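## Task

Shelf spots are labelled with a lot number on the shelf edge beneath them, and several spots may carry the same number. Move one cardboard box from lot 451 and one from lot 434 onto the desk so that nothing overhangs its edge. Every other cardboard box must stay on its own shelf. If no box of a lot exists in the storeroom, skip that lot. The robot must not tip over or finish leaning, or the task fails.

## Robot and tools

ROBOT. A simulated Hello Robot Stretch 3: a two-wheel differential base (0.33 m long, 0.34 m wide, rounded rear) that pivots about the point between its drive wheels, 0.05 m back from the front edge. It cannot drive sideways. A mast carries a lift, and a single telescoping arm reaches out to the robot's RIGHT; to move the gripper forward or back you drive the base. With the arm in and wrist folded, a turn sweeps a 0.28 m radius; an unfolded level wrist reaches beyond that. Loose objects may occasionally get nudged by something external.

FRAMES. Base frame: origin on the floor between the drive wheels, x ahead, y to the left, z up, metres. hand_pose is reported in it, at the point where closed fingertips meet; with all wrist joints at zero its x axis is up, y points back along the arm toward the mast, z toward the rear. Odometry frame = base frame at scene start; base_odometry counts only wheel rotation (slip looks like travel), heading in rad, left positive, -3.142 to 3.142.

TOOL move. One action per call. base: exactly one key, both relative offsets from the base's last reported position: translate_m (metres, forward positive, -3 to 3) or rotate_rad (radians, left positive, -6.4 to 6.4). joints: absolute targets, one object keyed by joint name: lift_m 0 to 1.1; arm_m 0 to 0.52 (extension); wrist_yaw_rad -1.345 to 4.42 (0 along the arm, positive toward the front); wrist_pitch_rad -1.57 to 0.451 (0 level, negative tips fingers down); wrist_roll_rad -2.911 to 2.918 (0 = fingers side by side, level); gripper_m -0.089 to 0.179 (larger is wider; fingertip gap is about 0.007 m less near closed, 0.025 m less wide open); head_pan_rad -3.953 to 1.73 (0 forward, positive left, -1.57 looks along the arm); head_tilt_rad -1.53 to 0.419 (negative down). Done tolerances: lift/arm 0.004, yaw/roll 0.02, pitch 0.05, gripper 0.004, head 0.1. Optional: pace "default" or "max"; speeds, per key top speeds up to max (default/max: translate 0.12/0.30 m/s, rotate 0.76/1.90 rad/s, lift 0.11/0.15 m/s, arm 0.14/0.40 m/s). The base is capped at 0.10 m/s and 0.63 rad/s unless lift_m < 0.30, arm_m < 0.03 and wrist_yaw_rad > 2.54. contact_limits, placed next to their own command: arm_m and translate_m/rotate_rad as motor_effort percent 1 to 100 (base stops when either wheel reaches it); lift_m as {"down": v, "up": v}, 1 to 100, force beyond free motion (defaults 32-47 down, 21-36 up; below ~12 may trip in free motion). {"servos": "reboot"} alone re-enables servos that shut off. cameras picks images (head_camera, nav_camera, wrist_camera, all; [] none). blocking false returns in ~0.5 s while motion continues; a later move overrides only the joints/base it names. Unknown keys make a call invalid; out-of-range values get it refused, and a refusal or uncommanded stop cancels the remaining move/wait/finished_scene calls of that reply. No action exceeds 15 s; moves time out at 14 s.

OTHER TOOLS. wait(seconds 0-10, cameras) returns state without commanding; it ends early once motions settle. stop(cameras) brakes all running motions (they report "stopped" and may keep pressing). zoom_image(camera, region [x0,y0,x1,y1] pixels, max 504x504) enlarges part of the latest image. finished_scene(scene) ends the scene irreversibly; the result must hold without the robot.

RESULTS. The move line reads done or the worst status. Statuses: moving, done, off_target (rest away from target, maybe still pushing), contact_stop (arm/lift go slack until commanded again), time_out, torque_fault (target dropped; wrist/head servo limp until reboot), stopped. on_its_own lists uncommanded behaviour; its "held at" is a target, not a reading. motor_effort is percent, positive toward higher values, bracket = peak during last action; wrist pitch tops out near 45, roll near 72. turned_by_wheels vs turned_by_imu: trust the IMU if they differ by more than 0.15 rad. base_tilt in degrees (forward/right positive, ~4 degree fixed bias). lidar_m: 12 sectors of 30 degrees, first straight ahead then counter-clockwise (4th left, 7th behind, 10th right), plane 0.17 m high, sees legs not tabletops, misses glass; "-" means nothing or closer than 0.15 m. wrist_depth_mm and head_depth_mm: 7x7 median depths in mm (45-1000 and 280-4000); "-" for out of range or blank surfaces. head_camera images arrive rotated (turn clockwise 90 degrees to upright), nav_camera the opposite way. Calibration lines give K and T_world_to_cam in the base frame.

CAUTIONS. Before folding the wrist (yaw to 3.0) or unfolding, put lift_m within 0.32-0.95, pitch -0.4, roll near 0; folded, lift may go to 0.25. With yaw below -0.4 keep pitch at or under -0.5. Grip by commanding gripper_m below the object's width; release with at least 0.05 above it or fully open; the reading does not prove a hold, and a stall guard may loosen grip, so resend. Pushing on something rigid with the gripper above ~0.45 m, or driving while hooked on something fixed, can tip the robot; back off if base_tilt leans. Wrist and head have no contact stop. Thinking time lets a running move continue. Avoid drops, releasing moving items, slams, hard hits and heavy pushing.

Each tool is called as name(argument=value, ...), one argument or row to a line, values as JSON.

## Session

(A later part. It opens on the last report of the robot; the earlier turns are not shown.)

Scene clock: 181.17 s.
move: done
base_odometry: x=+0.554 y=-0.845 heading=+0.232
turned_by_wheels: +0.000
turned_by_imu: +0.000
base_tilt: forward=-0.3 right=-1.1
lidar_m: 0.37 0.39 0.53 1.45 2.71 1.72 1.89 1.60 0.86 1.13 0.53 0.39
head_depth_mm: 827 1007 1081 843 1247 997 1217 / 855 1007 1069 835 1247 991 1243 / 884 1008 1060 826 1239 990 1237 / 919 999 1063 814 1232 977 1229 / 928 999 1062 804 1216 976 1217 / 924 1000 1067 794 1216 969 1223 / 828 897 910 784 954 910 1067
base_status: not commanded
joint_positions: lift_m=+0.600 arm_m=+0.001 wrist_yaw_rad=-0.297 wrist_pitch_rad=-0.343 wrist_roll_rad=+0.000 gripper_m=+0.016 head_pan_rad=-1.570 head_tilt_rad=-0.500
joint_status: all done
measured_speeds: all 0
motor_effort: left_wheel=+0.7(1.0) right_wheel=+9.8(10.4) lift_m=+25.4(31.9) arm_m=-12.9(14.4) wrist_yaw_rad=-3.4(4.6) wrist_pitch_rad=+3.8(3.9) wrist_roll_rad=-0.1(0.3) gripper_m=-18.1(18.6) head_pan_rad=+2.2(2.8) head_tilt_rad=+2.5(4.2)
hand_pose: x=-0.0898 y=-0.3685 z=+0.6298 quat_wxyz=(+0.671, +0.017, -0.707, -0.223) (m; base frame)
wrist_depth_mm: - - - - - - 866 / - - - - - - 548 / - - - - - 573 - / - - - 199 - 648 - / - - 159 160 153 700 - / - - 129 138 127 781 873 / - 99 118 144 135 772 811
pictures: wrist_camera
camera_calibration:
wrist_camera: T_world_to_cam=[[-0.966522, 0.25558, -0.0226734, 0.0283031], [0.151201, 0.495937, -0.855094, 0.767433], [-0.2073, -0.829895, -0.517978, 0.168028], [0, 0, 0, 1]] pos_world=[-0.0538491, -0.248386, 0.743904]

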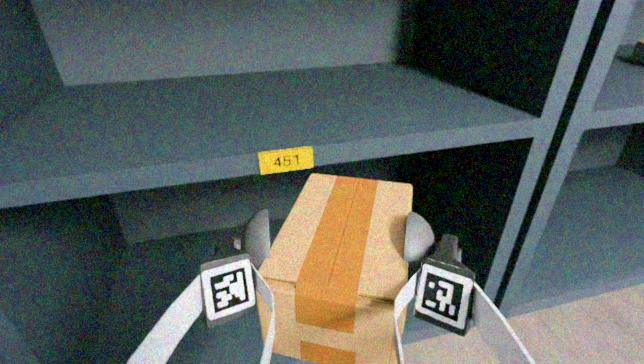

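move(
  base={"rotate_rad": -1.19},
  joints={"wrist_yaw_rad": 0.0, "lift_m": 0.86, "head_pan_rad": -2.2, "head_tilt_rad": -0.4},
  cameras=[],
)

move(
  base={"translate_m": -0.9},
  cameras=["nav_camera"],
)

move(
  base={"translate_m": -0.51},
  cameras=[],
)

move(
  base={"rotate_rad": -0.4},
  joints={"head_pan_rad": -1.57, "head_tilt_rad": -0.5},
)

Scene clock: 194.07 s.
move: done
base_odometry: x=+0.554 y=-0.845 heading=-0.958
turned_by_wheels: -1.190
turned_by_imu: -1.172
base_tilt: forward=-0.4 right=-1.1
lidar_m: 0.62 0.41 0.37 0.38 0.47 0.97 2.60 1.73 1.89 1.61 0.86 1.13
head_depth_mm: 1810 1936 2079 1775 2349 1824 1428 / 1763 1881 2011 2090 2158 1789 1419 / 1700 1828 1960 2119 2228 1782 1414 / 1661 1776 1893 2033 2168 1776 1418 / 1611 1711 1821 1955 2089 1764 1402 / 1579 1659 1773 1895 2063 1748 1395 / 1534 1630 1721 1848 1980 1748 1393
base_status: done
joint_positions: lift_m=+0.860 arm_m=+0.001 wrist_yaw_rad=-0.003 wrist_pitch_rad=-0.343 wrist_roll_rad=+0.000 gripper_m=+0.016 head_pan_rad=-2.201 head_tilt_rad=-0.398
joint_status: all done
measured_speeds: all 0
motor_effort: left_wheel=+7.8(12.2) right_wheel=-10.0(13.8) lift_m=+31.4(33.9) arm_m=-12.7(13.3) wrist_yaw_rad=+1.6(4.8) wrist_pitch_rad=+3.8(4.0) wrist_roll_rad=+0.2(0.3) gripper_m=-18.2(18.8) head_pan_rad=+3.5(4.2) head_tilt_rad=+1.4(8.2)
hand_pose: x=-0.0221 y=-0.3787 z=+0.8898 quat_wxyz=(+0.697, +0.120, -0.696, -0.122) (m; base frame)
wrist_depth_mm: - - - - - - - / - - - - - - - / - - - - - - - / - - - 201 - - - / - 720 159 160 159 - - / - - 129 138 127 - - / - 99 - 144 137 - -
pictures: none
No camera images: "cameras" was empty.

Scene clock: 204.20 s.
move: done
base_odometry: x=+0.036 y=-0.109 heading=-0.958
turned_by_wheels: +0.000
turned_by_imu: +0.000
base_tilt: forward=-0.3 right=-1.2
lidar_m: 1.18 0.77 0.71 0.72 0.90 1.86 2.61 1.07 1.13 1.58 1.88 1.51
head_depth_mm: 1478 1581 1700 1771 1180 1742 1425 / 1439 1539 1659 1724 1107 1730 1387 / 1408 1501 1600 1668 1097 1717 1408 / 1365 1458 1550 1622 1086 1704 1402 / 1334 1420 1520 1569 1079 1630 1401 / 1307 1380 1477 1539 1066 1628 1387 / 1271 1343 1431 1543 1644 1713 1380
base_status: done
joint_positions: lift_m=+0.860 arm_m=+0.001 wrist_yaw_rad=-0.003 wrist_pitch_rad=-0.343 wrist_roll_rad=+0.000 gripper_m=+0.016 head_pan_rad=-2.200 head_tilt_rad=-0.400
joint_status: not commanded
measured_speeds: all 0
motor_effort: left_wheel=-0.8(10.2) right_wheel=-11.4(14.8) lift_m=+26.7(32.1) arm_m=-8.3(13.2) wrist_yaw_rad=+2.5(3.3) wrist_pitch_rad=+3.8(4.0) wrist_roll_rad=+0.1(0.6) gripper_m=-17.9(18.7) head_pan_rad=+3.1(4.2) head_tilt_rad=-4.5(5.1)
hand_pose: x=-0.0221 y=-0.3787 z=+0.8898 quat_wxyz=(+0.697, +0.120, -0.696, -0.122) (m; base frame)
wrist_depth_mm: - - - - - - - / - - - - - - - / - - - - - - - / - - - 199 - - - / - - 159 160 160 - - / - - 129 138 127 - - / - - - 144 136 - -
pictures: nav_camera (sideways)
camera_calibration:
nav_camera: T_world_to_cam=[[-0.200988, -0.305126, 0.930861, -1.16718], [-0.817568, 0.575703, 0.0121827, 0.0393149], [-0.539617, -0.758593, -0.36517, 0.431806], [0, 0, 0, 1]] pos_world=[0.0305623, -0.0512062, 1.24369]

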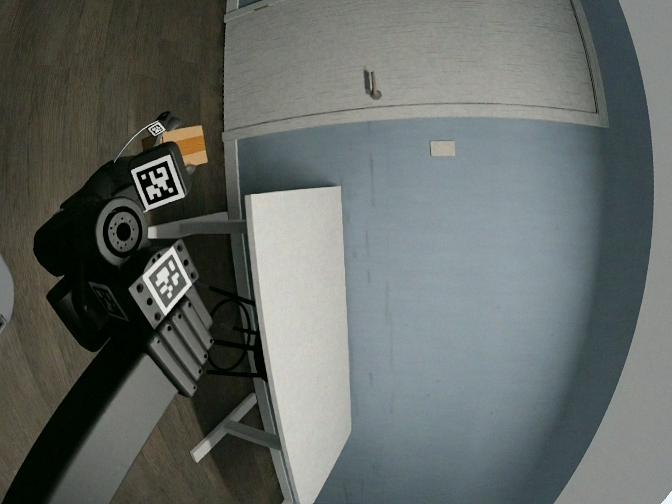

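Scene clock: 210.43 s.
move: done
base_odometry: x=-0.257 y=+0.308 heading=-0.958
turned_by_wheels: +0.000
turned_by_imu: +0.001
base_tilt: forward=-0.3 right=-1.2
lidar_m: 1.49 0.98 0.90 0.91 1.14 2.31 2.29 0.93 0.73 0.99 1.72 1.96
head_depth_mm: 1301 1395 1503 1584 1115 883 1420 / 1261 1354 1454 1531 1113 880 1420 / 1224 1312 1408 1489 1097 838 1369 / 1197 1272 1368 1450 1088 801 1402 / 1168 1244 1320 1408 1078 796 1359 / 1143 1210 1287 1368 1075 791 1318 / 1111 1181 1255 1337 1065 785 1317
base_status: done
joint_positions: lift_m=+0.860 arm_m=+0.001 wrist_yaw_rad=-0.003 wrist_pitch_rad=-0.343 wrist_roll_rad=+0.000 gripper_m=+0.016 head_pan_rad=-2.200 head_tilt_rad=-0.400
joint_status: not commanded
measured_speeds: all 0
motor_effort: left_wheel=-6.4(9.6) right_wheel=-5.5(14.8) lift_m=+23.7(26.6) arm_m=-5.9(8.4) wrist_yaw_rad=+1.1(3.4) wrist_pitch_rad=+3.8(4.0) wrist_roll_rad=+0.1(0.3) gripper_m=-18.4(18.7) head_pan_rad=+3.4(4.2) head_tilt_rad=-3.4(4.6)
hand_pose: x=-0.0221 y=-0.3787 z=+0.8898 quat_wxyz=(+0.697, +0.120, -0.696, -0.122) (m; base frame)
wrist_depth_mm: - - - - - - - / - - - - - - - / - - - - - - - / - - - 190 - - - / - - 159 159 154 - - / - - 130 138 127 - - / - - - 144 137 - -
pictures: none
No camera images: "cameras" was empty.

Scene clock: 212.17 s.
move: done
base_odometry: x=-0.257 y=+0.308 heading=-1.357
turned_by_wheels: -0.400
turned_by_imu: -0.393
base_tilt: forward=-0.3 right=-1.2
lidar_m: 1.97 1.29 0.94 0.90 0.94 1.27 2.31 1.97 0.93 0.73 0.99 1.92
head_depth_mm: 1147 1234 1345 1372 952 812 1329 / 1143 1231 1342 1363 943 1168 1308 / 1141 1232 1348 1340 933 769 287 / 1138 1229 1345 1328 930 498 285 / 1136 1232 1346 1314 921 793 1294 / 1136 1227 1337 1296 918 1443 1292 / 1135 1233 1343 1291 913 1242 1259
base_status: done
joint_positions: lift_m=+0.860 arm_m=+0.001 wrist_yaw_rad=-0.002 wrist_pitch_rad=-0.343 wrist_roll_rad=+0.000 gripper_m=+0.016 head_pan_rad=-1.562 head_tilt_rad=-0.503
joint_status: all done
measured_speeds: translate_m=+0.000 rotate_rad=+0.000 lift_m=+0.000 arm_m=+0.000 wrist_yaw_rad=+0.000 wrist_pitch_rad=+0.000 wrist_roll_rad=+0.000 head_pan_rad=-0.024 head_tilt_rad=+0.000
motor_effort: left_wheel=+8.1(11.7) right_wheel=-10.0(13.6) lift_m=+25.5(25.5) arm_m=-5.8(6.2) wrist_yaw_rad=+0.6(2.9) wrist_pitch_rad=+3.8(4.0) wrist_roll_rad=-0.1(0.3) gripper_m=-17.9(18.4) head_pan_rad=-2.6(5.1) head_tilt_rad=-0.9(9.1)
hand_pose: x=-0.0221 y=-0.3787 z=+0.8898 quat_wxyz=(+0.697, +0.120, -0.696, -0.122) (m; base frame)
wrist_depth_mm: - - - - - - - / - - - - - - - / - - - - - - - / - - - 191 - - - / - - 151 160 154 - - / - - 129 138 127 - - / - - - 144 135 - -
pictures: head_camera (sideways), nav_camera (sideways), wrist_camera
camera_calibration:
head_camera: T_world_to_cam=[[-0.0502099, 0.434259, -0.899387, 1.18613], [0.997699, -0.019266, -0.0650007, 0.0782038], [-0.0455548, -0.900582, -0.432293, 0.518489], [0, 0, 0, 1]] pos_world=[0.0051512, -0.0466386, 1.29601]
nav_camera: T_world_to_cam=[[0.0211503, -0.458204, 0.888595, -1.11337], [-0.999611, -0.025845, 0.0104657, 0.0426618], [0.0181703, -0.888471, -0.458573, 0.549873], [0, 0, 0, 1]] pos_world=[0.0562019, -0.0204999, 1.24104]
wrist_camera: T_world_to_cam=[[-0.999087, -0.0362403, -0.0226188, -0.00904327], [0.000540983, 0.518696, -0.854959, 0.989675], [0.0427162, -0.85419, -0.518203, 0.304663], [0, 0, 0, 1]] pos_world=[-0.0225845, -0.253428, 1.0038]

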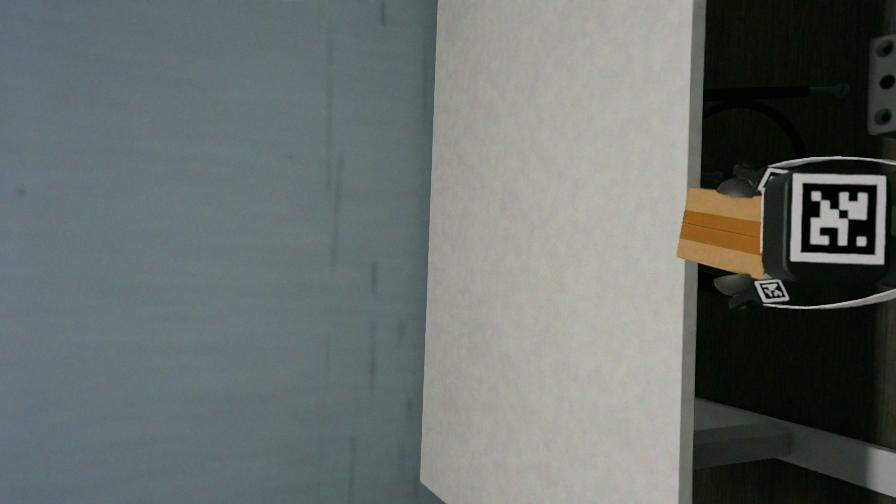

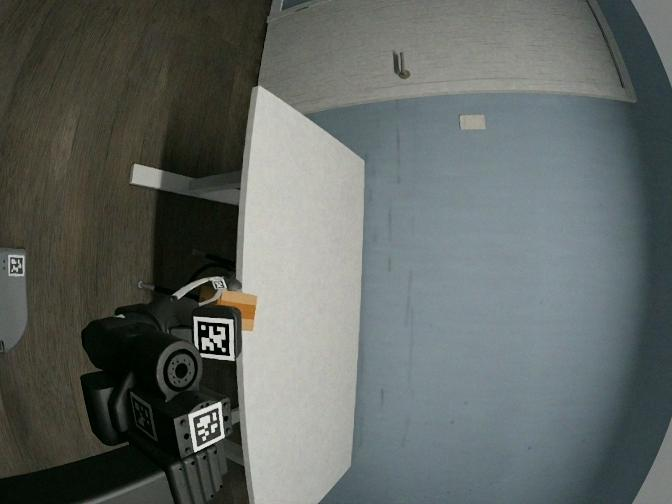

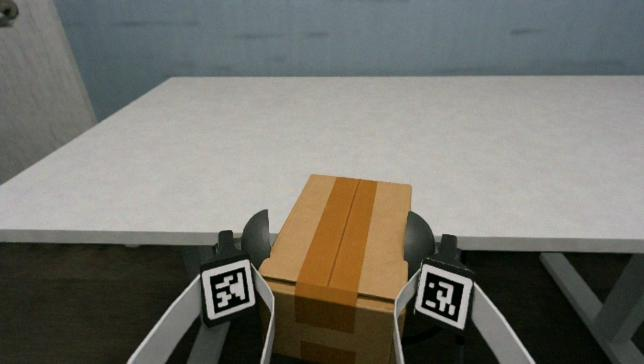

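move(
  joints={"arm_m": 0.32},
  cameras=[],
)

move(
  joints={"lift_m": 0.76},
  cameras=[],
)

move(
  joints={"lift_m": 0.72},
  speeds={"lift_m": 0.03},
  contact_limits={"lift_m": {"down": 14}},
  cameras=["wrist_camera"],
)

Scene clock: 225.57 s.
move: done
base_odometry: x=-0.257 y=+0.308 heading=-1.357
turned_by_wheels: +0.000
turned_by_imu: +0.000
base_tilt: forward=-0.5 right=-1.2
lidar_m: 1.97 1.29 0.94 0.90 0.93 1.28 2.30 1.97 0.93 0.73 0.99 1.91
head_depth_mm: 1145 1238 1351 1375 952 299 - / 1143 1237 1352 1358 384 751 1283 / 1144 1234 1343 1340 463 1036 1318 / 1143 1236 1340 1331 488 1280 1268 / 1137 1232 1334 1315 927 1442 1297 / 1138 1231 1342 1313 920 1440 1298 / 1139 1232 1337 1288 915 1240 1260
base_status: not commanded
joint_positions: lift_m=+0.860 arm_m=+0.320 wrist_yaw_rad=-0.002 wrist_pitch_rad=-0.344 wrist_roll_rad=+0.000 gripper_m=+0.016 head_pan_rad=-1.570 head_tilt_rad=-0.500
joint_status: all done
measured_speeds: all 0
motor_effort: left_wheel=+7.6(8.6) right_wheel=-9.4(11.3) lift_m=+29.1(29.1) arm_m=+13.0(15.4) wrist_yaw_rad=+2.8(2.9) wrist_pitch_rad=+3.9(4.0) wrist_roll_rad=+0.1(0.3) gripper_m=-18.5(18.7) head_pan_rad=-2.9(3.6) head_tilt_rad=+4.1(5.4)
hand_pose: x=-0.0221 y=-0.6981 z=+0.8897 quat_wxyz=(+0.697, +0.120, -0.696, -0.122) (m; base frame)
wrist_depth_mm: - - - - - - - / - - - - - - - / - - - - - - - / - - - 190 - - - / - - 151 160 153 - - / - - 130 138 127 - - / - 99 118 144 132 106 -
pictures: none
No camera images: "cameras" was empty.

Scene clock: 227.30 s.
move: done
base_odometry: x=-0.257 y=+0.308 heading=-1.357
turned_by_wheels: +0.000
turned_by_imu: +0.000
base_tilt: forward=-0.2 right=-1.1
lidar_m: 1.97 1.29 0.94 0.91 0.94 1.27 2.30 1.96 0.93 0.73 0.99 1.91
head_depth_mm: 1143 1233 1347 1370 958 815 1234 / 1143 1238 1340 1359 947 411 347 / 1141 1233 1350 1345 531 514 1305 / 1138 1230 1341 1334 616 796 1275 / 1140 1225 1330 1323 928 1447 1302 / 1137 1222 1327 1298 919 1444 1296 / 1136 1222 1337 1289 912 1226 1268
base_status: not commanded
joint_positions: lift_m=+0.760 arm_m=+0.320 wrist_yaw_rad=-0.002 wrist_pitch_rad=-0.344 wrist_roll_rad=+0.000 gripper_m=+0.016 head_pan_rad=-1.570 head_tilt_rad=-0.500
joint_status: all done
measured_speeds: all 0
motor_effort: left_wheel=+8.2(8.9) right_wheel=-9.8(11.1) lift_m=+25.1(28.3) arm_m=+13.1(13.6) wrist_yaw_rad=+1.8(2.7) wrist_pitch_rad=+3.9(4.0) wrist_roll_rad=+0.0(0.3) gripper_m=-17.9(18.6) head_pan_rad=-2.7(3.4) head_tilt_rad=+4.2(4.8)
hand_pose: x=-0.0221 y=-0.6981 z=+0.7897 quat_wxyz=(+0.697, +0.120, -0.696, -0.122) (m; base frame)
wrist_depth_mm: - - - - - - - / - - - - - - - / - - - - - - - / - - - 190 - - - / - - 151 160 154 - - / - - 129 139 127 - - / - 99 118 144 132 106 -
pictures: none
No camera images: "cameras" was empty.

Scene clock: 229.07 s.
move: done
base_odometry: x=-0.257 y=+0.308 heading=-1.357
turned_by_wheels: +0.000
turned_by_imu: +0.000
base_tilt: forward=-0.3 right=-1.2
lidar_m: 1.97 1.29 0.94 0.90 0.94 1.28 2.30 1.97 0.93 0.73 0.99 1.92
head_depth_mm: 1145 1243 1349 1379 958 813 1328 / 1141 1239 1352 1357 952 489 371 / 1143 1240 1345 1352 939 522 1309 / 1135 1232 1339 1335 857 550 1268 / 1143 1231 1343 1319 924 1449 1306 / 1135 1226 1338 1307 918 1438 1289 / 1138 1228 1340 1296 912 1236 1262
base_status: not commanded
joint_positions: lift_m=+0.720 arm_m=+0.320 wrist_yaw_rad=-0.002 wrist_pitch_rad=-0.300 wrist_roll_rad=+0.001 gripper_m=+0.016 head_pan_rad=-1.570 head_tilt_rad=-0.500
joint_status: all done
measured_speeds: all 0
motor_effort: left_wheel=+7.8(8.5) right_wheel=-9.9(11.3) lift_m=+18.4(26.2) arm_m=+12.8(13.6) wrist_yaw_rad=+2.3(3.2) wrist_pitch_rad=-4.1(4.6) wrist_roll_rad=-0.6(0.6) gripper_m=-18.2(18.7) head_pan_rad=-2.8(3.0) head_tilt_rad=+3.7(4.8)
contact_limits: lift_m down 14 (down: maximum 72; up: maximum 65)
hand_pose: x=-0.0221 y=-0.7027 z=+0.7601 quat_wxyz=(+0.699, +0.105, -0.699, -0.107) (m; base frame)
wrist_depth_mm: - - - - - - - / - - - - - - - / - - - - - - - / - - - 193 - - - / - - 154 160 153 - - / - - 129 137 128 - - / - 100 - 143 131 106 -
pictures: wrist_camera
camera_calibration:
wrist_camera: T_world_to_cam=[[-0.999077, -0.0368067, -0.0221579, -0.02439], [0.0017387, 0.480696, -0.876886, 1.03686], [0.0429265, -0.876115, -0.480188, -0.083511], [0, 0, 0, 1]] pos_world=[-0.0225854, -0.572476, 0.868565]

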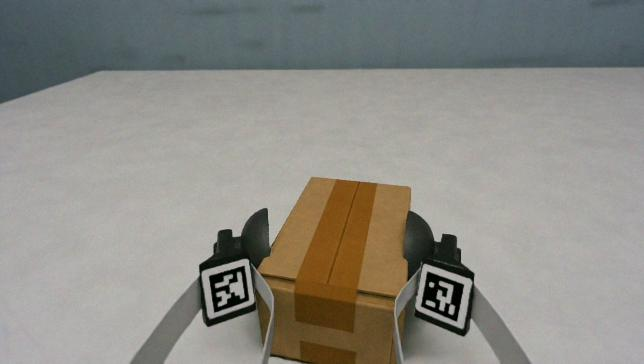

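move(
  joints={"lift_m": 0.729},
  speeds={"lift_m": 0.03},
  cameras=[],
)

move(
  joints={"gripper_m": 0.179},
  cameras=["wrist_camera"],
)

move(
  joints={"arm_m": 0.0, "head_pan_rad": -0.1, "head_tilt_rad": -0.35},
  cameras=["wrist_camera","nav_camera"],
)

Scene clock: 237.73 s.
move: done
base_odometry: x=-0.257 y=+0.308 heading=-1.357
turned_by_wheels: +0.000
turned_by_imu: +0.000
base_tilt: forward=-0.2 right=-1.2
lidar_m: 1.97 1.29 0.94 0.90 0.94 1.28 2.30 1.97 0.93 0.73 0.99 1.92
head_depth_mm: 1147 1237 1349 1376 955 814 1301 / 1143 1237 1344 1361 950 479 365 / 1146 1233 1346 1349 939 519 1320 / 1145 1232 1342 1334 853 567 1267 / 1141 1229 1339 1313 926 1443 1291 / 1136 1229 1336 1302 922 1446 1290 / 1134 1224 1333 1296 909 1239 1264
base_status: not commanded
joint_positions: lift_m=+0.729 arm_m=+0.320 wrist_yaw_rad=-0.002 wrist_pitch_rad=-0.331 wrist_roll_rad=+0.001 gripper_m=+0.016 head_pan_rad=-1.570 head_tilt_rad=-0.500
joint_status: all done
measured_speeds: all 0
motor_effort: left_wheel=+7.6(8.3) right_wheel=-9.8(10.7) lift_m=+30.7(33.0) arm_m=+12.5(12.9) wrist_yaw_rad=+1.5(3.1) wrist_pitch_rad=+1.6(4.3) wrist_roll_rad=-0.4(0.8) gripper_m=-18.3(18.5) head_pan_rad=-2.1(2.6) head_tilt_rad=+3.7(4.8)
hand_pose: x=-0.0220 y=-0.6994 z=+0.7615 quat_wxyz=(+0.697, +0.116, -0.698, -0.118) (m; base frame)
wrist_depth_mm: - - - - - - - / - - - - - - - / - - - - - - - / - - - 190 - - - / - - 151 160 153 - - / - - 130 138 128 - - / - 99 118 145 133 106 -
pictures: none
No camera images: "cameras" was empty.

Scene clock: 239.90 s.
move: done
base_odometry: x=-0.257 y=+0.308 heading=-1.357
turned_by_wheels: +0.000
turned_by_imu: +0.000
base_tilt: forward=-0.3 right=-1.1
lidar_m: 1.97 1.29 0.94 0.91 0.94 1.28 2.30 1.97 0.93 0.73 0.99 1.92
head_depth_mm: 1145 1235 1347 1381 954 812 1291 / 1144 1239 1346 1369 949 477 364 / 1145 1232 1342 1351 940 518 1313 / 1140 1234 1345 1325 931 566 1276 / 1141 1230 1342 1323 924 1460 1300 / 1138 1236 1339 1308 919 1446 1287 / 1139 1222 1338 1291 915 1238 1260
base_status: not commanded
joint_positions: lift_m=+0.729 arm_m=+0.320 wrist_yaw_rad=-0.002 wrist_pitch_rad=-0.333 wrist_roll_rad=+0.001 gripper_m=+0.179 head_pan_rad=-1.570 head_tilt_rad=-0.500
joint_status: all done
measured_speeds: all 0
motor_effort: left_wheel=+7.7(8.1) right_wheel=-9.8(10.8) lift_m=+25.1(31.2) arm_m=+11.6(12.8) wrist_yaw_rad=+0.6(2.8) wrist_pitch_rad=+1.9(2.1) wrist_roll_rad=-0.4(0.8) gripper_m=+0.7(84.7) head_pan_rad=-1.8(2.6) head_tilt_rad=+3.9(4.7)
hand_pose: x=-0.0220 y=-0.6993 z=+0.7612 quat_wxyz=(+0.697, +0.117, -0.698, -0.118) (m; base frame)
wrist_depth_mm: - - - - - - - / - - - - - - - / - - - - - - - / - - - 190 - - - / - 142 - 160 159 - - / - 126 - 138 130 - - / - - - 145 134 - 105
pictures: wrist_camera
camera_calibration:
wrist_camera: T_world_to_cam=[[-0.999072, -0.0360847, -0.0235099, -0.022687], [0.00183592, 0.509703, -0.860348, 1.04395], [0.0430285, -0.859593, -0.509164, -0.0464097], [0, 0, 0, 1]] pos_world=[-0.0225856, -0.572816, 0.873996]

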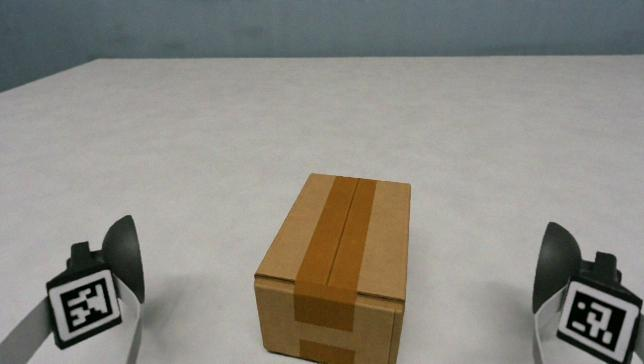

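Scene clock: 243.47 s.
move: done
base_odometry: x=-0.257 y=+0.308 heading=-1.357
turned_by_wheels: +0.000
turned_by_imu: +0.000
base_tilt: forward=-0.3 right=-1.3
lidar_m: 1.97 1.29 0.94 0.90 0.94 1.28 2.30 1.97 0.93 0.73 0.99 1.92
head_depth_mm: 1992 1945 2132 2569 2540 1931 1489 / 2097 2253 2326 2399 2362 1890 1479 / 2078 2210 2342 2421 2522 1892 1481 / 2041 2182 2281 2405 2483 1873 1481 / 1740 2113 2216 2159 2212 1857 1458 / 2002 2112 2250 2335 2437 1875 1463 / 1972 2120 2204 2295 2423 1853 1451
base_status: not commanded
joint_positions: lift_m=+0.729 arm_m=+0.001 wrist_yaw_rad=-0.002 wrist_pitch_rad=-0.333 wrist_roll_rad=+0.001 gripper_m=+0.179 head_pan_rad=-0.099 head_tilt_rad=-0.349
joint_status: all done
measured_speeds: all 0
motor_effort: left_wheel=+7.7(8.1) right_wheel=-10.1(10.5) lift_m=+25.2(25.9) arm_m=-12.8(14.6) wrist_yaw_rad=+1.3(3.1) wrist_pitch_rad=+2.0(2.1) wrist_roll_rad=-0.5(0.7) gripper_m=+0.4(1.2) head_pan_rad=-3.1(5.9) head_tilt_rad=-3.2(7.4)
hand_pose: x=-0.0220 y=-0.3798 z=+0.7611 quat_wxyz=(+0.697, +0.117, -0.698, -0.119) (m; base frame)
wrist_depth_mm: - - - - - - - / - - - 415 - - - / - - - - - - - / - - - - - - - / - - - - - - - / 122 - - - - - - / 916 944 971 956 959 919 105
pictures: nav_camera (sideways), wrist_camera
camera_calibration:
nav_camera: T_world_to_cam=[[0.31672, -0.0143536, 0.94841, -1.1932], [-0.0839906, -0.996382, 0.0129689, 0.0338253], [0.944793, -0.083765, -0.31678, 0.359761], [0, 0, 0, 1]] pos_world=[0.0408535, 0.0467115, 1.24517]
wrist_camera: T_world_to_cam=[[-0.999072, -0.0360713, -0.023531, -0.0111385], [0.00183582, 0.510205, -0.860051, 0.88088], [0.0430288, -0.859296, -0.509666, 0.228693], [0, 0, 0, 1]] pos_world=[-0.0225856, -0.253317, 0.873896]

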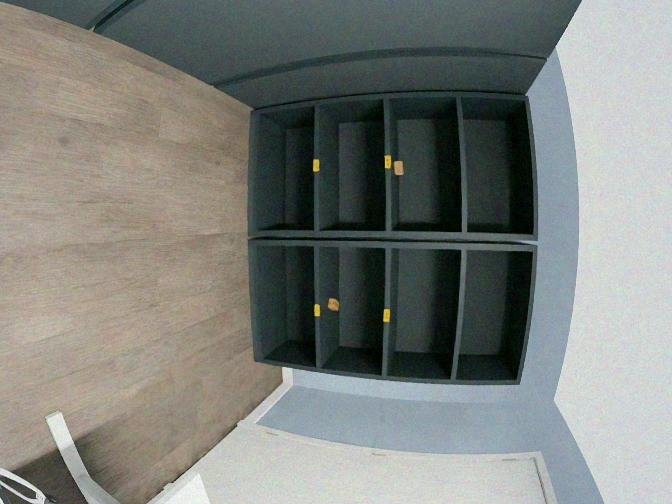

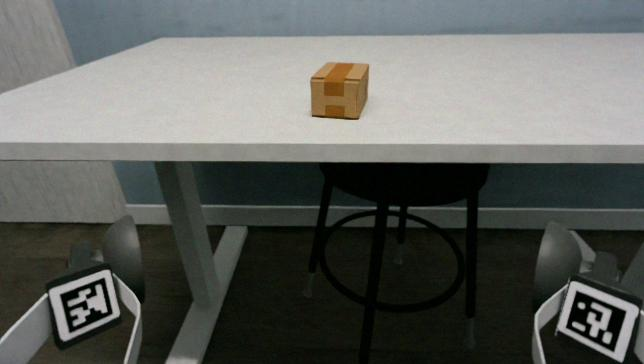

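move(
  base={"rotate_rad": -0.43},
  joints={"wrist_pitch_rad": -0.4, "wrist_yaw_rad": 3.0, "wrist_roll_rad": 0, "gripper_m": 0.04},
  pace="max",
  cameras=[],
)

move(
  base={"translate_m": -0.6},
  joints={"lift_m": 0.285, "head_pan_rad": -3.2, "head_tilt_rad": -0.35},
  pace="max",
  cameras=["nav_camera"],
)

move(
  base={"translate_m": -1.3},
  joints={"head_pan_rad": 1.7},
  pace="max",
  cameras=["nav_camera"],
)

Scene clock: 278.60 s.
move: done
base_odometry: x=-0.257 y=+0.308 heading=-1.787
turned_by_wheels: -0.430
turned_by_imu: -0.424
base_tilt: forward=-0.4 right=-1.2
lidar_m: 2.13 1.97 1.18 0.92 0.91 0.97 1.42 2.30 1.26 0.93 0.73 1.00
head_depth_mm: 1513 1560 1601 1641 1694 1646 1443 / 1689 1746 1835 1870 1944 1897 1478 / 1963 2050 2126 2186 2231 1877 1478 / 2281 2405 2506 2635 2545 1891 1472 / 2208 2115 2263 2388 2386 1853 1457 / 2125 2224 2355 2472 2449 1860 1462 / 2005 2109 2218 2289 2394 1841 1453
base_status: done
joint_positions: lift_m=+0.729 arm_m=+0.001 wrist_yaw_rad=+2.997 wrist_pitch_rad=-0.412 wrist_roll_rad=+0.001 gripper_m=+0.040 head_pan_rad=-0.100 head_tilt_rad=-0.350
joint_status: all done
measured_speeds: all 0
motor_effort: left_wheel=+7.5(12.1) right_wheel=-10.2(14.0) lift_m=+29.1(29.6) arm_m=-12.5(13.3) wrist_yaw_rad=+2.3(6.2) wrist_pitch_rad=+1.8(4.3) wrist_roll_rad=-0.5(1.1) gripper_m=+0.4(81.8) head_pan_rad=-2.4(3.7) head_tilt_rad=-3.5(4.3)
hand_pose: x=+0.0112 y=+0.0772 z=+0.7429 quat_wxyz=(+0.195, +0.701, +0.094, +0.680) (m; base frame)
wrist_depth_mm: - 137 - - - - - / - 147 176 - - - - / - 162 - - - - - / - 177 - - - - - / 909 - 202 - - - - / - - 127 - 129 - - / 942 956 261 905 893 907 899
pictures: none
No camera images: "cameras" was empty.

Scene clock: 283.87 s.
move: done
base_odometry: x=-0.129 y=+0.894 heading=-1.787
turned_by_wheels: +0.000
turned_by_imu: +0.000
base_tilt: forward=-0.3 right=-1.2
lidar_m: 2.52 1.91 0.86 0.67 0.66 0.70 1.79 1.76 1.89 1.22 1.12 1.07
head_depth_mm: 754 774 795 817 844 869 899 / 1920 2013 922 940 977 1012 1050 / 1826 1937 2064 2214 2341 1885 1435 / 1723 1829 1930 2045 2207 1877 1469 / 1634 1724 1824 1934 2060 1886 1464 / 1557 1625 1710 1826 1943 1865 1453 / 1469 1548 1626 1726 1826 1847 1454
base_status: done
joint_positions: lift_m=+0.285 arm_m=+0.001 wrist_yaw_rad=+2.997 wrist_pitch_rad=-0.414 wrist_roll_rad=+0.001 gripper_m=+0.040 head_pan_rad=-3.200 head_tilt_rad=-0.350
joint_status: all done
measured_speeds: all 0
motor_effort: left_wheel=+0.3(10.4) right_wheel=-10.5(18.0) lift_m=+28.6(30.9) arm_m=-11.3(12.9) wrist_yaw_rad=+1.9(3.5) wrist_pitch_rad=+2.2(2.3) wrist_roll_rad=-0.3(0.9) gripper_m=+0.3(1.0) head_pan_rad=+3.3(4.9) head_tilt_rad=-2.1(8.5)
hand_pose: x=+0.0111 y=+0.0770 z=+0.2985 quat_wxyz=(+0.195, +0.701, +0.095, +0.680) (m; base frame)
wrist_depth_mm: - 137 663 - - - - / - 148 702 - - - - / - 161 196 869 895 892 896 / - 181 666 729 713 707 697 / 610 589 202 577 567 594 587 / 518 514 127 307 129 506 498 / 441 286 261 275 430 435 432
pictures: nav_camera (sideways)
camera_calibration:
nav_camera: T_world_to_cam=[[-0.31865, 0.00160952, 0.947871, -1.18867], [0.0435525, 0.998967, 0.012945, 0.0330236], [-0.946871, 0.0454071, -0.318391, 0.373388], [0, 0, 0, 1]] pos_world=[-0.0266581, -0.0480308, 1.24516]

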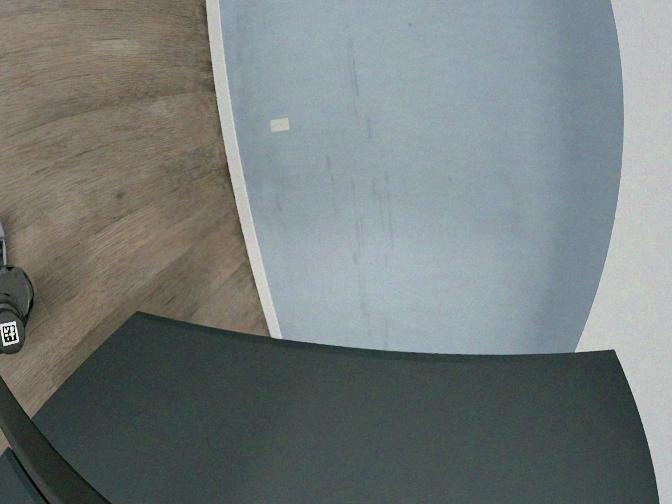

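Scene clock: 289.57 s.
move: done
base_odometry: x=+0.149 y=+2.164 heading=-1.786
turned_by_wheels: +0.000
turned_by_imu: -0.001
base_tilt: forward=-0.4 right=-1.3
lidar_m: 2.69 0.44 0.45 0.67 1.59 0.78 0.60 0.59 0.63 0.94 2.17 1.90
head_depth_mm: 1563 1638 621 630 642 654 670 / 1513 1606 1715 1838 1966 1822 1349 / 1453 1549 1643 1767 1891 1891 1484 / 1407 1495 1574 1695 1808 1874 1471 / 1371 1440 1529 1624 1735 1792 1451 / 1330 1397 1472 1564 1668 1741 1453 / 1286 1357 1430 1526 - - -
base_status: done
joint_positions: lift_m=+0.285 arm_m=+0.001 wrist_yaw_rad=+2.997 wrist_pitch_rad=-0.414 wrist_roll_rad=+0.001 gripper_m=+0.040 head_pan_rad=+1.700 head_tilt_rad=-0.350
joint_status: all done
measured_speeds: all 0
motor_effort: left_wheel=+0.2(11.9) right_wheel=-10.6(18.0) lift_m=+26.6(29.0) arm_m=-11.4(12.2) wrist_yaw_rad=+2.8(3.3) wrist_pitch_rad=+2.2(2.3) wrist_roll_rad=-0.6(0.8) gripper_m=-0.2(0.9) head_pan_rad=-3.1(22.3) head_tilt_rad=-2.1(3.5)
hand_pose: x=+0.0111 y=+0.0770 z=+0.2985 quat_wxyz=(+0.195, +0.701, +0.095, +0.680) (m; base frame)
wrist_depth_mm: - 137 - - - - - / - 147 - - - - - / 949 161 873 926 - - - / 744 186 661 722 683 - - / 601 580 202 581 575 548 561 / 521 513 127 305 129 499 496 / 440 287 262 275 427 436 436
pictures: nav_camera (sideways)
camera_calibration:
nav_camera: T_world_to_cam=[[-0.0579338, 0.313326, 0.947877, -1.19028], [0.989513, 0.143864, 0.0129235, 0.0272653], [-0.132316, 0.938685, -0.318374, 0.368367], [0, 0, 0, 1]] pos_world=[-0.0471959, 0.023242, 1.24516]

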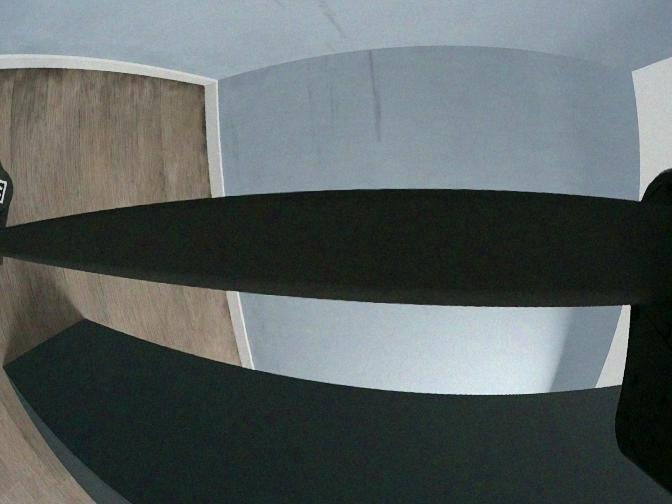

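move(
  base={"rotate_rad": 2.02},
  joints={"head_pan_rad": -0.6, "head_tilt_rad": -0.35},
  pace="max",
  cameras=["nav_camera"],
)

Scene clock: 304.43 s.
move: done
base_odometry: x=+0.149 y=+2.164 heading=+0.233
turned_by_wheels: +2.020
turned_by_imu: +1.980
base_tilt: forward=-0.3 right=-1.2
lidar_m: 1.58 0.85 0.62 0.59 0.62 0.83 2.17 1.91 2.67 0.46 0.44 0.60
head_depth_mm: 424 437 452 467 485 501 521 / 470 487 504 524 544 569 595 / 527 548 572 597 623 656 687 / 1639 1693 1797 1903 731 772 820 / 1540 1619 1723 1836 1941 1870 1460 / 1438 1505 1588 1696 1796 1803 1454 / 1350 1423 1488 1566 1659 1725 1453
base_status: done
joint_positions: lift_m=+0.285 arm_m=+0.001 wrist_yaw_rad=+2.997 wrist_pitch_rad=-0.414 wrist_roll_rad=+0.001 gripper_m=+0.040 head_pan_rad=-0.608 head_tilt_rad=-0.350
joint_status: all done
measured_speeds: translate_m=+0.000 rotate_rad=+0.000 lift_m=+0.000 arm_m=+0.000 wrist_yaw_rad=+0.000 wrist_pitch_rad=+0.000 wrist_roll_rad=+0.000 head_pan_rad=+0.024 head_tilt_rad=+0.000
motor_effort: left_wheel=-6.0(14.6) right_wheel=+7.6(14.4) lift_m=+24.7(30.9) arm_m=-12.6(13.7) wrist_yaw_rad=+1.2(3.0) wrist_pitch_rad=+2.2(2.3) wrist_roll_rad=-0.5(0.8) gripper_m=-0.3(1.0) head_pan_rad=+3.4(5.6) head_tilt_rad=-1.2(4.6)
hand_pose: x=+0.0111 y=+0.0770 z=+0.2985 quat_wxyz=(+0.195, +0.701, +0.095, +0.680) (m; base frame)
wrist_depth_mm: 542 137 562 591 610 617 631 / 593 147 610 618 - - - / 632 162 171 - - - - / - 182 192 700 711 702 706 / 610 581 202 573 573 587 587 / 517 510 127 307 129 501 497 / 440 287 261 274 430 441 437
pictures: nav_camera (sideways)
camera_calibration:
nav_camera: T_world_to_cam=[[0.270852, -0.167847, 0.947875, -1.19227], [-0.559002, -0.829065, 0.0129238, 0.0367312], [0.783681, -0.533365, -0.318381, 0.362837], [0, 0, 0, 1]] pos_world=[0.059112, 0.023858, 1.24516]

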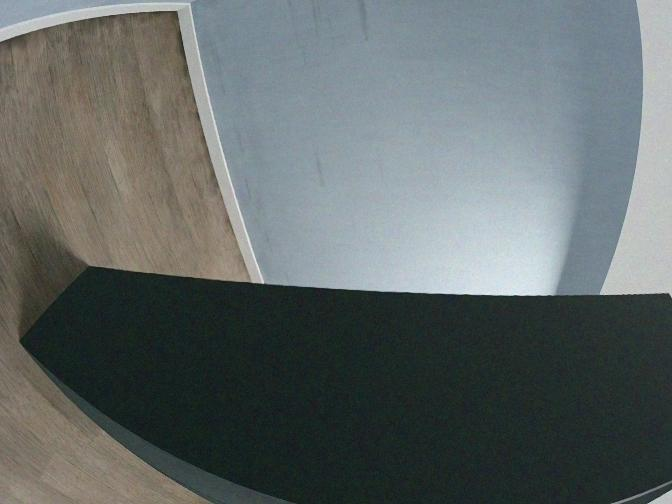

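move(
  base={"translate_m": 1.05},
  pace="max",
  cameras=[],
)

move(
  base={"rotate_rad": -1.6},
  joints={"head_pan_rad": -0.9, "head_tilt_rad": -0.4},
  pace="max",
  cameras=["nav_camera","head_camera"],
)

Scene clock: 316.63 s.
move: done
base_odometry: x=+1.171 y=+2.407 heading=+0.233
turned_by_wheels: +0.000
turned_by_imu: +0.001
base_tilt: forward=-0.3 right=-1.3
lidar_m: 0.54 0.55 0.63 0.60 0.63 0.85 2.30 0.63 1.30 2.17 0.77 0.56
head_depth_mm: 679 731 797 869 958 1071 1202 / 623 663 718 778 847 933 1037 / 572 610 652 704 758 829 908 / 531 563 599 641 689 745 807 / 495 523 554 589 629 674 727 / 464 487 515 544 578 618 661 / 437 457 482 507 537 570 605
base_status: done
joint_positions: lift_m=+0.285 arm_m=+0.001 wrist_yaw_rad=+2.997 wrist_pitch_rad=-0.414 wrist_roll_rad=+0.001 gripper_m=+0.040 head_pan_rad=-0.600 head_tilt_rad=-0.350
joint_status: not commanded
measured_speeds: all 0
motor_effort: left_wheel=-2.4(9.7) right_wheel=+8.0(17.4) lift_m=+29.2(31.6) arm_m=-5.7(10.5) wrist_yaw_rad=+1.4(3.3) wrist_pitch_rad=+2.1(2.4) wrist_roll_rad=-0.4(0.8) gripper_m=+0.3(1.0) head_pan_rad=+3.7(4.1) head_tilt_rad=+1.0(1.6)
hand_pose: x=+0.0110 y=+0.0770 z=+0.2985 quat_wxyz=(+0.195, +0.701, +0.095, +0.680) (m; base frame)
wrist_depth_mm: 548 137 582 601 611 628 629 / 598 147 616 635 - - 668 / 636 162 170 - - 732 635 / 692 181 191 698 716 715 594 / 611 587 202 573 569 590 570 / 518 518 127 306 129 499 498 / 439 286 260 275 432 436 438
pictures: none
No camera images: "cameras" was empty.

Scene clock: 318.77 s.
move: done
base_odometry: x=+1.171 y=+2.407 heading=-1.367
turned_by_wheels: -1.600
turned_by_imu: -1.569
base_tilt: forward=-0.2 right=-1.2
lidar_m: 2.23 0.78 0.56 0.54 0.55 0.63 0.60 0.62 0.85 2.20 0.63 1.29
head_depth_mm: 2813 2913 2997 3123 2467 1785 1427 / 751 830 930 3321 2318 1797 1408 / 636 692 756 834 932 1055 1216 / 550 592 640 692 760 840 935 / 515 552 593 640 687 758 829 / 636 1203 1300 896 1340 1040 1246 / 769 1310 1384 958 1399 1077 1303
base_status: done
joint_positions: lift_m=+0.285 arm_m=+0.001 wrist_yaw_rad=+2.997 wrist_pitch_rad=-0.414 wrist_roll_rad=+0.001 gripper_m=+0.040 head_pan_rad=-0.902 head_tilt_rad=-0.400
joint_status: all done
measured_speeds: all 0
motor_effort: left_wheel=+5.7(14.7) right_wheel=-6.4(15.3) lift_m=+26.6(29.2) arm_m=-12.4(13.1) wrist_yaw_rad=+1.9(2.7) wrist_pitch_rad=+2.1(2.3) wrist_roll_rad=-0.4(0.8) gripper_m=+0.1(0.6) head_pan_rad=-1.8(4.0) head_tilt_rad=-3.8(8.5)
hand_pose: x=+0.0110 y=+0.0770 z=+0.2985 quat_wxyz=(+0.195, +0.701, +0.095, +0.680) (m; base frame)
wrist_depth_mm: 489 137 520 528 541 - - / 533 147 173 - - - - / - 162 170 - - - - / - 179 188 664 687 684 697 / 614 586 203 571 577 589 586 / 518 516 127 308 129 502 496 / 442 286 262 275 428 439 436
pictures: head_camera (sideways), nav_camera (sideways)
camera_calibration:
head_camera: T_world_to_cam=[[-0.247352, 0.238174, -0.939196, 1.23929], [0.804068, 0.591315, -0.0618099, 0.0752441], [0.54064, -0.770467, -0.337771, 0.391896], [0, 0, 0, 1]] pos_world=[0.034165, -0.0377175, 1.30096]
nav_camera: T_world_to_cam=[[0.23966, -0.275646, 0.930904, -1.16995], [-0.774598, -0.632337, 0.0121803, 0.0390448], [0.585287, -0.723996, -0.365061, 0.424745], [0, 0, 0, 1]] pos_world=[0.0620351, 0.00971169, 1.24369]

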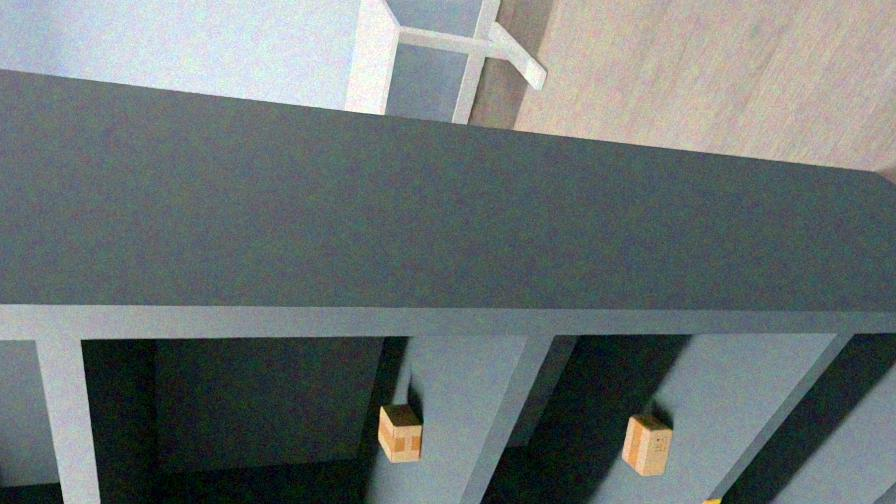

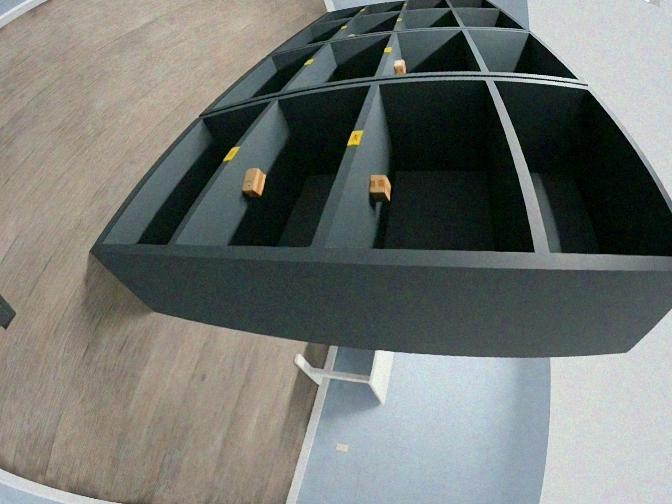

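zoom_image(
  camera="nav_camera",
  region=[210, 110, 380, 180],
)

zoom_image(
  camera="nav_camera",
  region=[290, 5, 420, 80],
)

Scaled by 2.965 from the camera's 672x504 image, which has a finer 792x594 frame.

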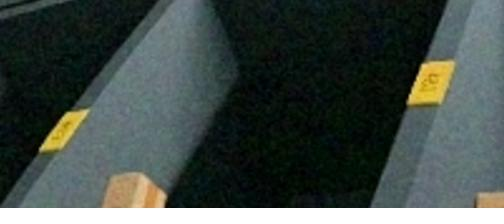

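Scaled by 3.877 from the camera's 672x504 image, which has a finer 792x594 frame.

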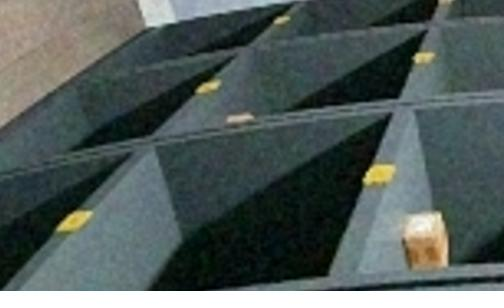

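move(
  base={"translate_m": 0.97},
  joints={"head_pan_rad": -1.57, "head_tilt_rad": -0.5},
  pace="max",
  cameras=["nav_camera","head_camera"],
)

move(
  joints={"head_pan_rad": -0.7, "head_tilt_rad": -0.4},
  pace="max",
  cameras=["head_camera"],
)

zoom_image(
  camera="head_camera",
  region=[300, 100, 800, 504],
)

Scene clock: 340.53 s.
move: done
base_odometry: x=+1.368 y=+1.457 heading=-1.367
turned_by_wheels: +0.000
turned_by_imu: +0.001
base_tilt: forward=-0.4 right=-1.2
lidar_m: 2.24 0.80 0.58 0.55 0.57 0.77 1.57 0.68 0.71 0.90 0.56 1.26
head_depth_mm: 742 806 876 736 559 965 784 / 742 802 873 730 555 961 781 / 740 800 872 644 550 954 773 / 737 796 868 710 546 950 771 / 736 794 868 703 541 939 771 / 733 792 863 698 536 934 767 / 732 788 861 690 532 928 764
base_status: done
joint_positions: lift_m=+0.285 arm_m=+0.001 wrist_yaw_rad=+2.998 wrist_pitch_rad=-0.414 wrist_roll_rad=+0.001 gripper_m=+0.040 head_pan_rad=-1.570 head_tilt_rad=-0.501
joint_status: all done
measured_speeds: all 0
motor_effort: left_wheel=+5.4(15.4) right_wheel=+1.2(10.8) lift_m=+28.4(31.5) arm_m=-11.7(13.4) wrist_yaw_rad=+1.5(2.8) wrist_pitch_rad=+2.1(2.3) wrist_roll_rad=-0.3(0.8) gripper_m=+0.1(0.9) head_pan_rad=+3.3(4.2) head_tilt_rad=+4.9(7.6)
hand_pose: x=+0.0110 y=+0.0770 z=+0.2985 quat_wxyz=(+0.195, +0.701, +0.095, +0.680) (m; base frame)
wrist_depth_mm: 510 137 527 541 - - - / 531 147 - - - - - / - 161 170 - - - - / - 181 189 692 695 691 710 / 607 591 202 574 571 585 578 / 520 512 127 306 129 504 498 / 438 287 261 275 426 441 432
pictures: head_camera (sideways), nav_camera (sideways)
camera_calibration:
head_camera: T_world_to_cam=[[-0.046543, 0.433009, -0.900187, 1.18708], [0.997503, -0.0277713, -0.0649332, 0.07803], [-0.0531161, -0.900962, -0.430635, 0.516337], [0, 0, 0, 1]] pos_world=[0.00484084, -0.0466496, 1.29601]
nav_camera: T_world_to_cam=[[0.0173504, -0.456777, 0.889412, -1.11445], [-0.999791, -0.0175307, 0.0105003, 0.0426467], [0.0107958, -0.889409, -0.456986, 0.547917], [0, 0, 0, 1]] pos_world=[0.0560588, -0.0209871, 1.24115]

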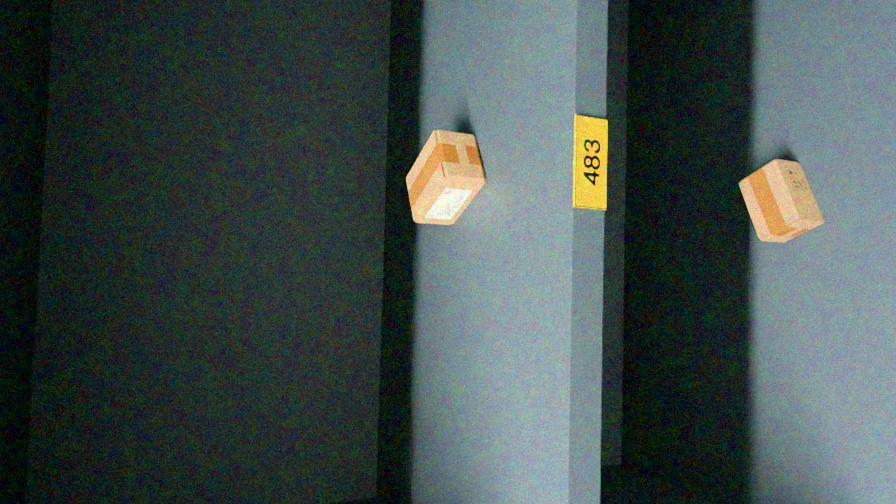

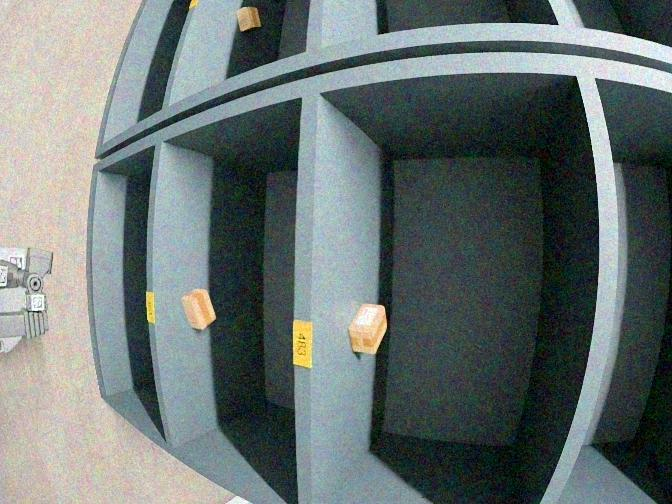

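Scene clock: 341.40 s.
move: done
base_odometry: x=+1.368 y=+1.457 heading=-1.367
turned_by_wheels: +0.000
turned_by_imu: +0.000
base_tilt: forward=-0.2 right=-1.2
lidar_m: 2.24 0.80 0.58 0.55 0.57 0.77 1.56 0.68 0.71 0.91 0.56 1.26
head_depth_mm: 435 472 523 585 602 752 828 / 477 495 508 540 571 638 731 / 574 1088 1166 609 646 688 727 / 691 1236 1322 922 1299 1053 919 / 1219 1330 1415 979 1422 1089 1290 / 1153 1236 1317 1188 1414 1534 1352 / 1085 1153 1232 1309 1402 1550 1390
base_status: not commanded
joint_positions: lift_m=+0.285 arm_m=+0.001 wrist_yaw_rad=+2.998 wrist_pitch_rad=-0.414 wrist_roll_rad=+0.001 gripper_m=+0.040 head_pan_rad=-0.673 head_tilt_rad=-0.397
joint_status: all done
measured_speeds: all 0
motor_effort: left_wheel=+5.3(6.1) right_wheel=+1.1(1.7) lift_m=+26.5(28.8) arm_m=-11.0(11.7) wrist_yaw_rad=+2.4(3.3) wrist_pitch_rad=+2.2(2.3) wrist_roll_rad=-0.5(0.7) gripper_m=+0.1(1.0) head_pan_rad=-1.6(4.9) head_tilt_rad=+3.2(7.5)
hand_pose: x=+0.0110 y=+0.0770 z=+0.2985 quat_wxyz=(+0.195, +0.701, +0.095, +0.680) (m; base frame)
wrist_depth_mm: 500 137 530 544 - - - / 537 148 - - - - - / - 162 170 - - - - / - 182 189 683 692 683 703 / 612 584 202 577 569 592 580 / 522 514 127 306 129 498 498 / 440 286 261 273 431 438 438
pictures: head_camera (sideways)
camera_calibration:
head_camera: T_world_to_cam=[[-0.292774, 0.17401, -0.940215, 1.24087], [0.648886, 0.75838, -0.0617006, 0.075948], [0.702303, -0.628157, -0.334947, 0.387216], [0, 0, 0, 1]] pos_world=[0.0420695, -0.030288, 1.30107]

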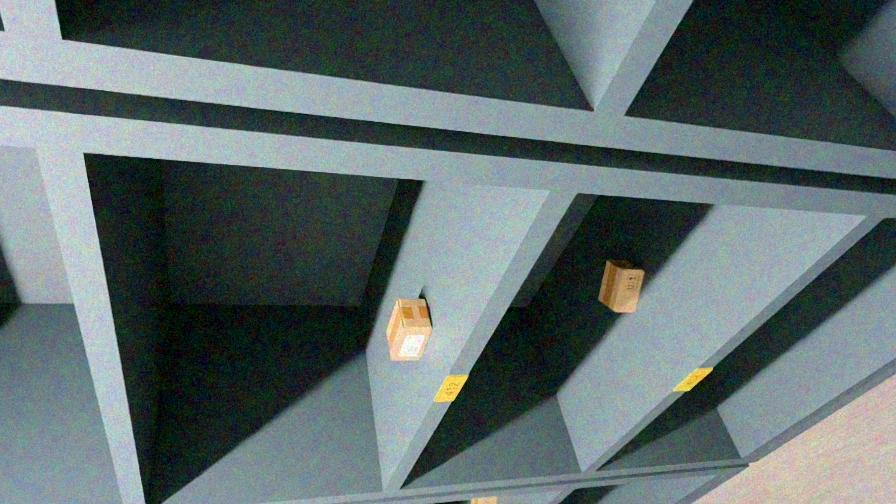

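Scaled by 1.008 from the camera's 896x504 image, which has a finer 1280x720 frame.

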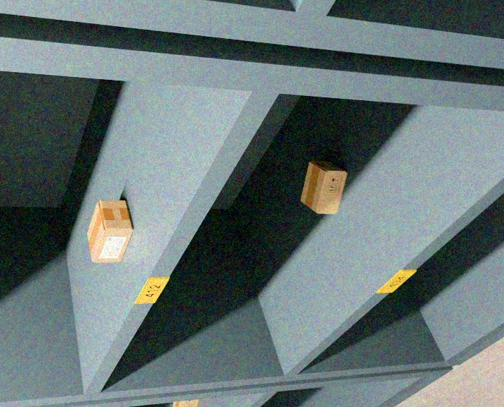

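zoom_image(
  camera="head_camera",
  region=[665, 355, 725, 405],
)

move(
  joints={"head_pan_rad": -1.57, "head_tilt_rad": -0.85},
  pace="max",
  cameras=["head_camera"],
)

Scaled by 8.400 from the camera's 896x504 image, which has a finer 1280x720 frame.

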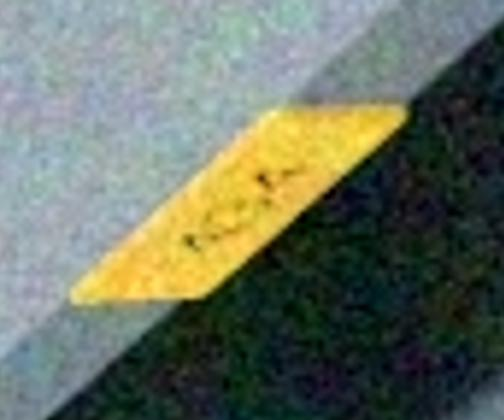

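Scene clock: 351.23 s.
move: done
base_odometry: x=+1.368 y=+1.457 heading=-1.367
turned_by_wheels: +0.000
turned_by_imu: +0.000
base_tilt: forward=-0.4 right=-1.3
lidar_m: 2.24 0.80 0.58 0.55 0.57 0.77 1.57 0.68 0.71 0.91 0.56 1.27
head_depth_mm: 769 690 538 1053 898 1206 1127 / 764 683 532 1048 894 1210 1121 / 764 596 528 1040 885 1203 1113 / 761 641 523 1031 870 1195 1107 / 760 657 518 1019 878 1188 1101 / 756 649 529 1013 873 1182 1099 / 756 639 524 980 865 1142 1093
base_status: not commanded
joint_positions: lift_m=+0.285 arm_m=+0.001 wrist_yaw_rad=+2.998 wrist_pitch_rad=-0.414 wrist_roll_rad=+0.001 gripper_m=+0.040 head_pan_rad=-1.597 head_tilt_rad=-0.862
joint_status: all done
measured_speeds: all 0
motor_effort: left_wheel=+5.1(5.8) right_wheel=+0.4(1.6) lift_m=+23.8(23.8) arm_m=-9.5(10.3) wrist_yaw_rad=+2.1(2.5) wrist_pitch_rad=+2.1(2.3) wrist_roll_rad=-0.4(0.8) gripper_m=+0.1(0.7) head_pan_rad=+2.1(4.2) head_tilt_rad=-3.6(8.0)
hand_pose: x=+0.0110 y=+0.0770 z=+0.2985 quat_wxyz=(+0.195, +0.701, +0.095, +0.680) (m; base frame)
wrist_depth_mm: 503 137 531 533 - - - / 541 148 - - - - - / - 162 170 - - - - / - 181 189 688 701 680 700 / 619 582 202 574 568 588 579 / 516 515 127 307 129 501 493 / 441 285 261 275 430 436 433
pictures: head_camera (sideways)
camera_calibration:
head_camera: T_world_to_cam=[[-0.0271032, 0.724294, -0.688959, 0.911679], [0.997039, -0.0300302, -0.0707933, 0.0857013], [-0.0719647, -0.688837, -0.721335, 0.894665], [0, 0, 0, 1]] pos_world=[0.0036462, -0.0414718, 1.27953]

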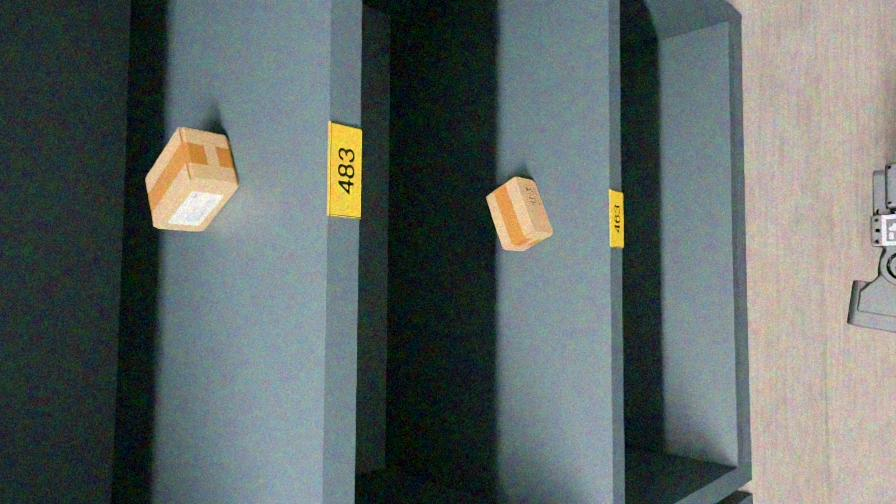

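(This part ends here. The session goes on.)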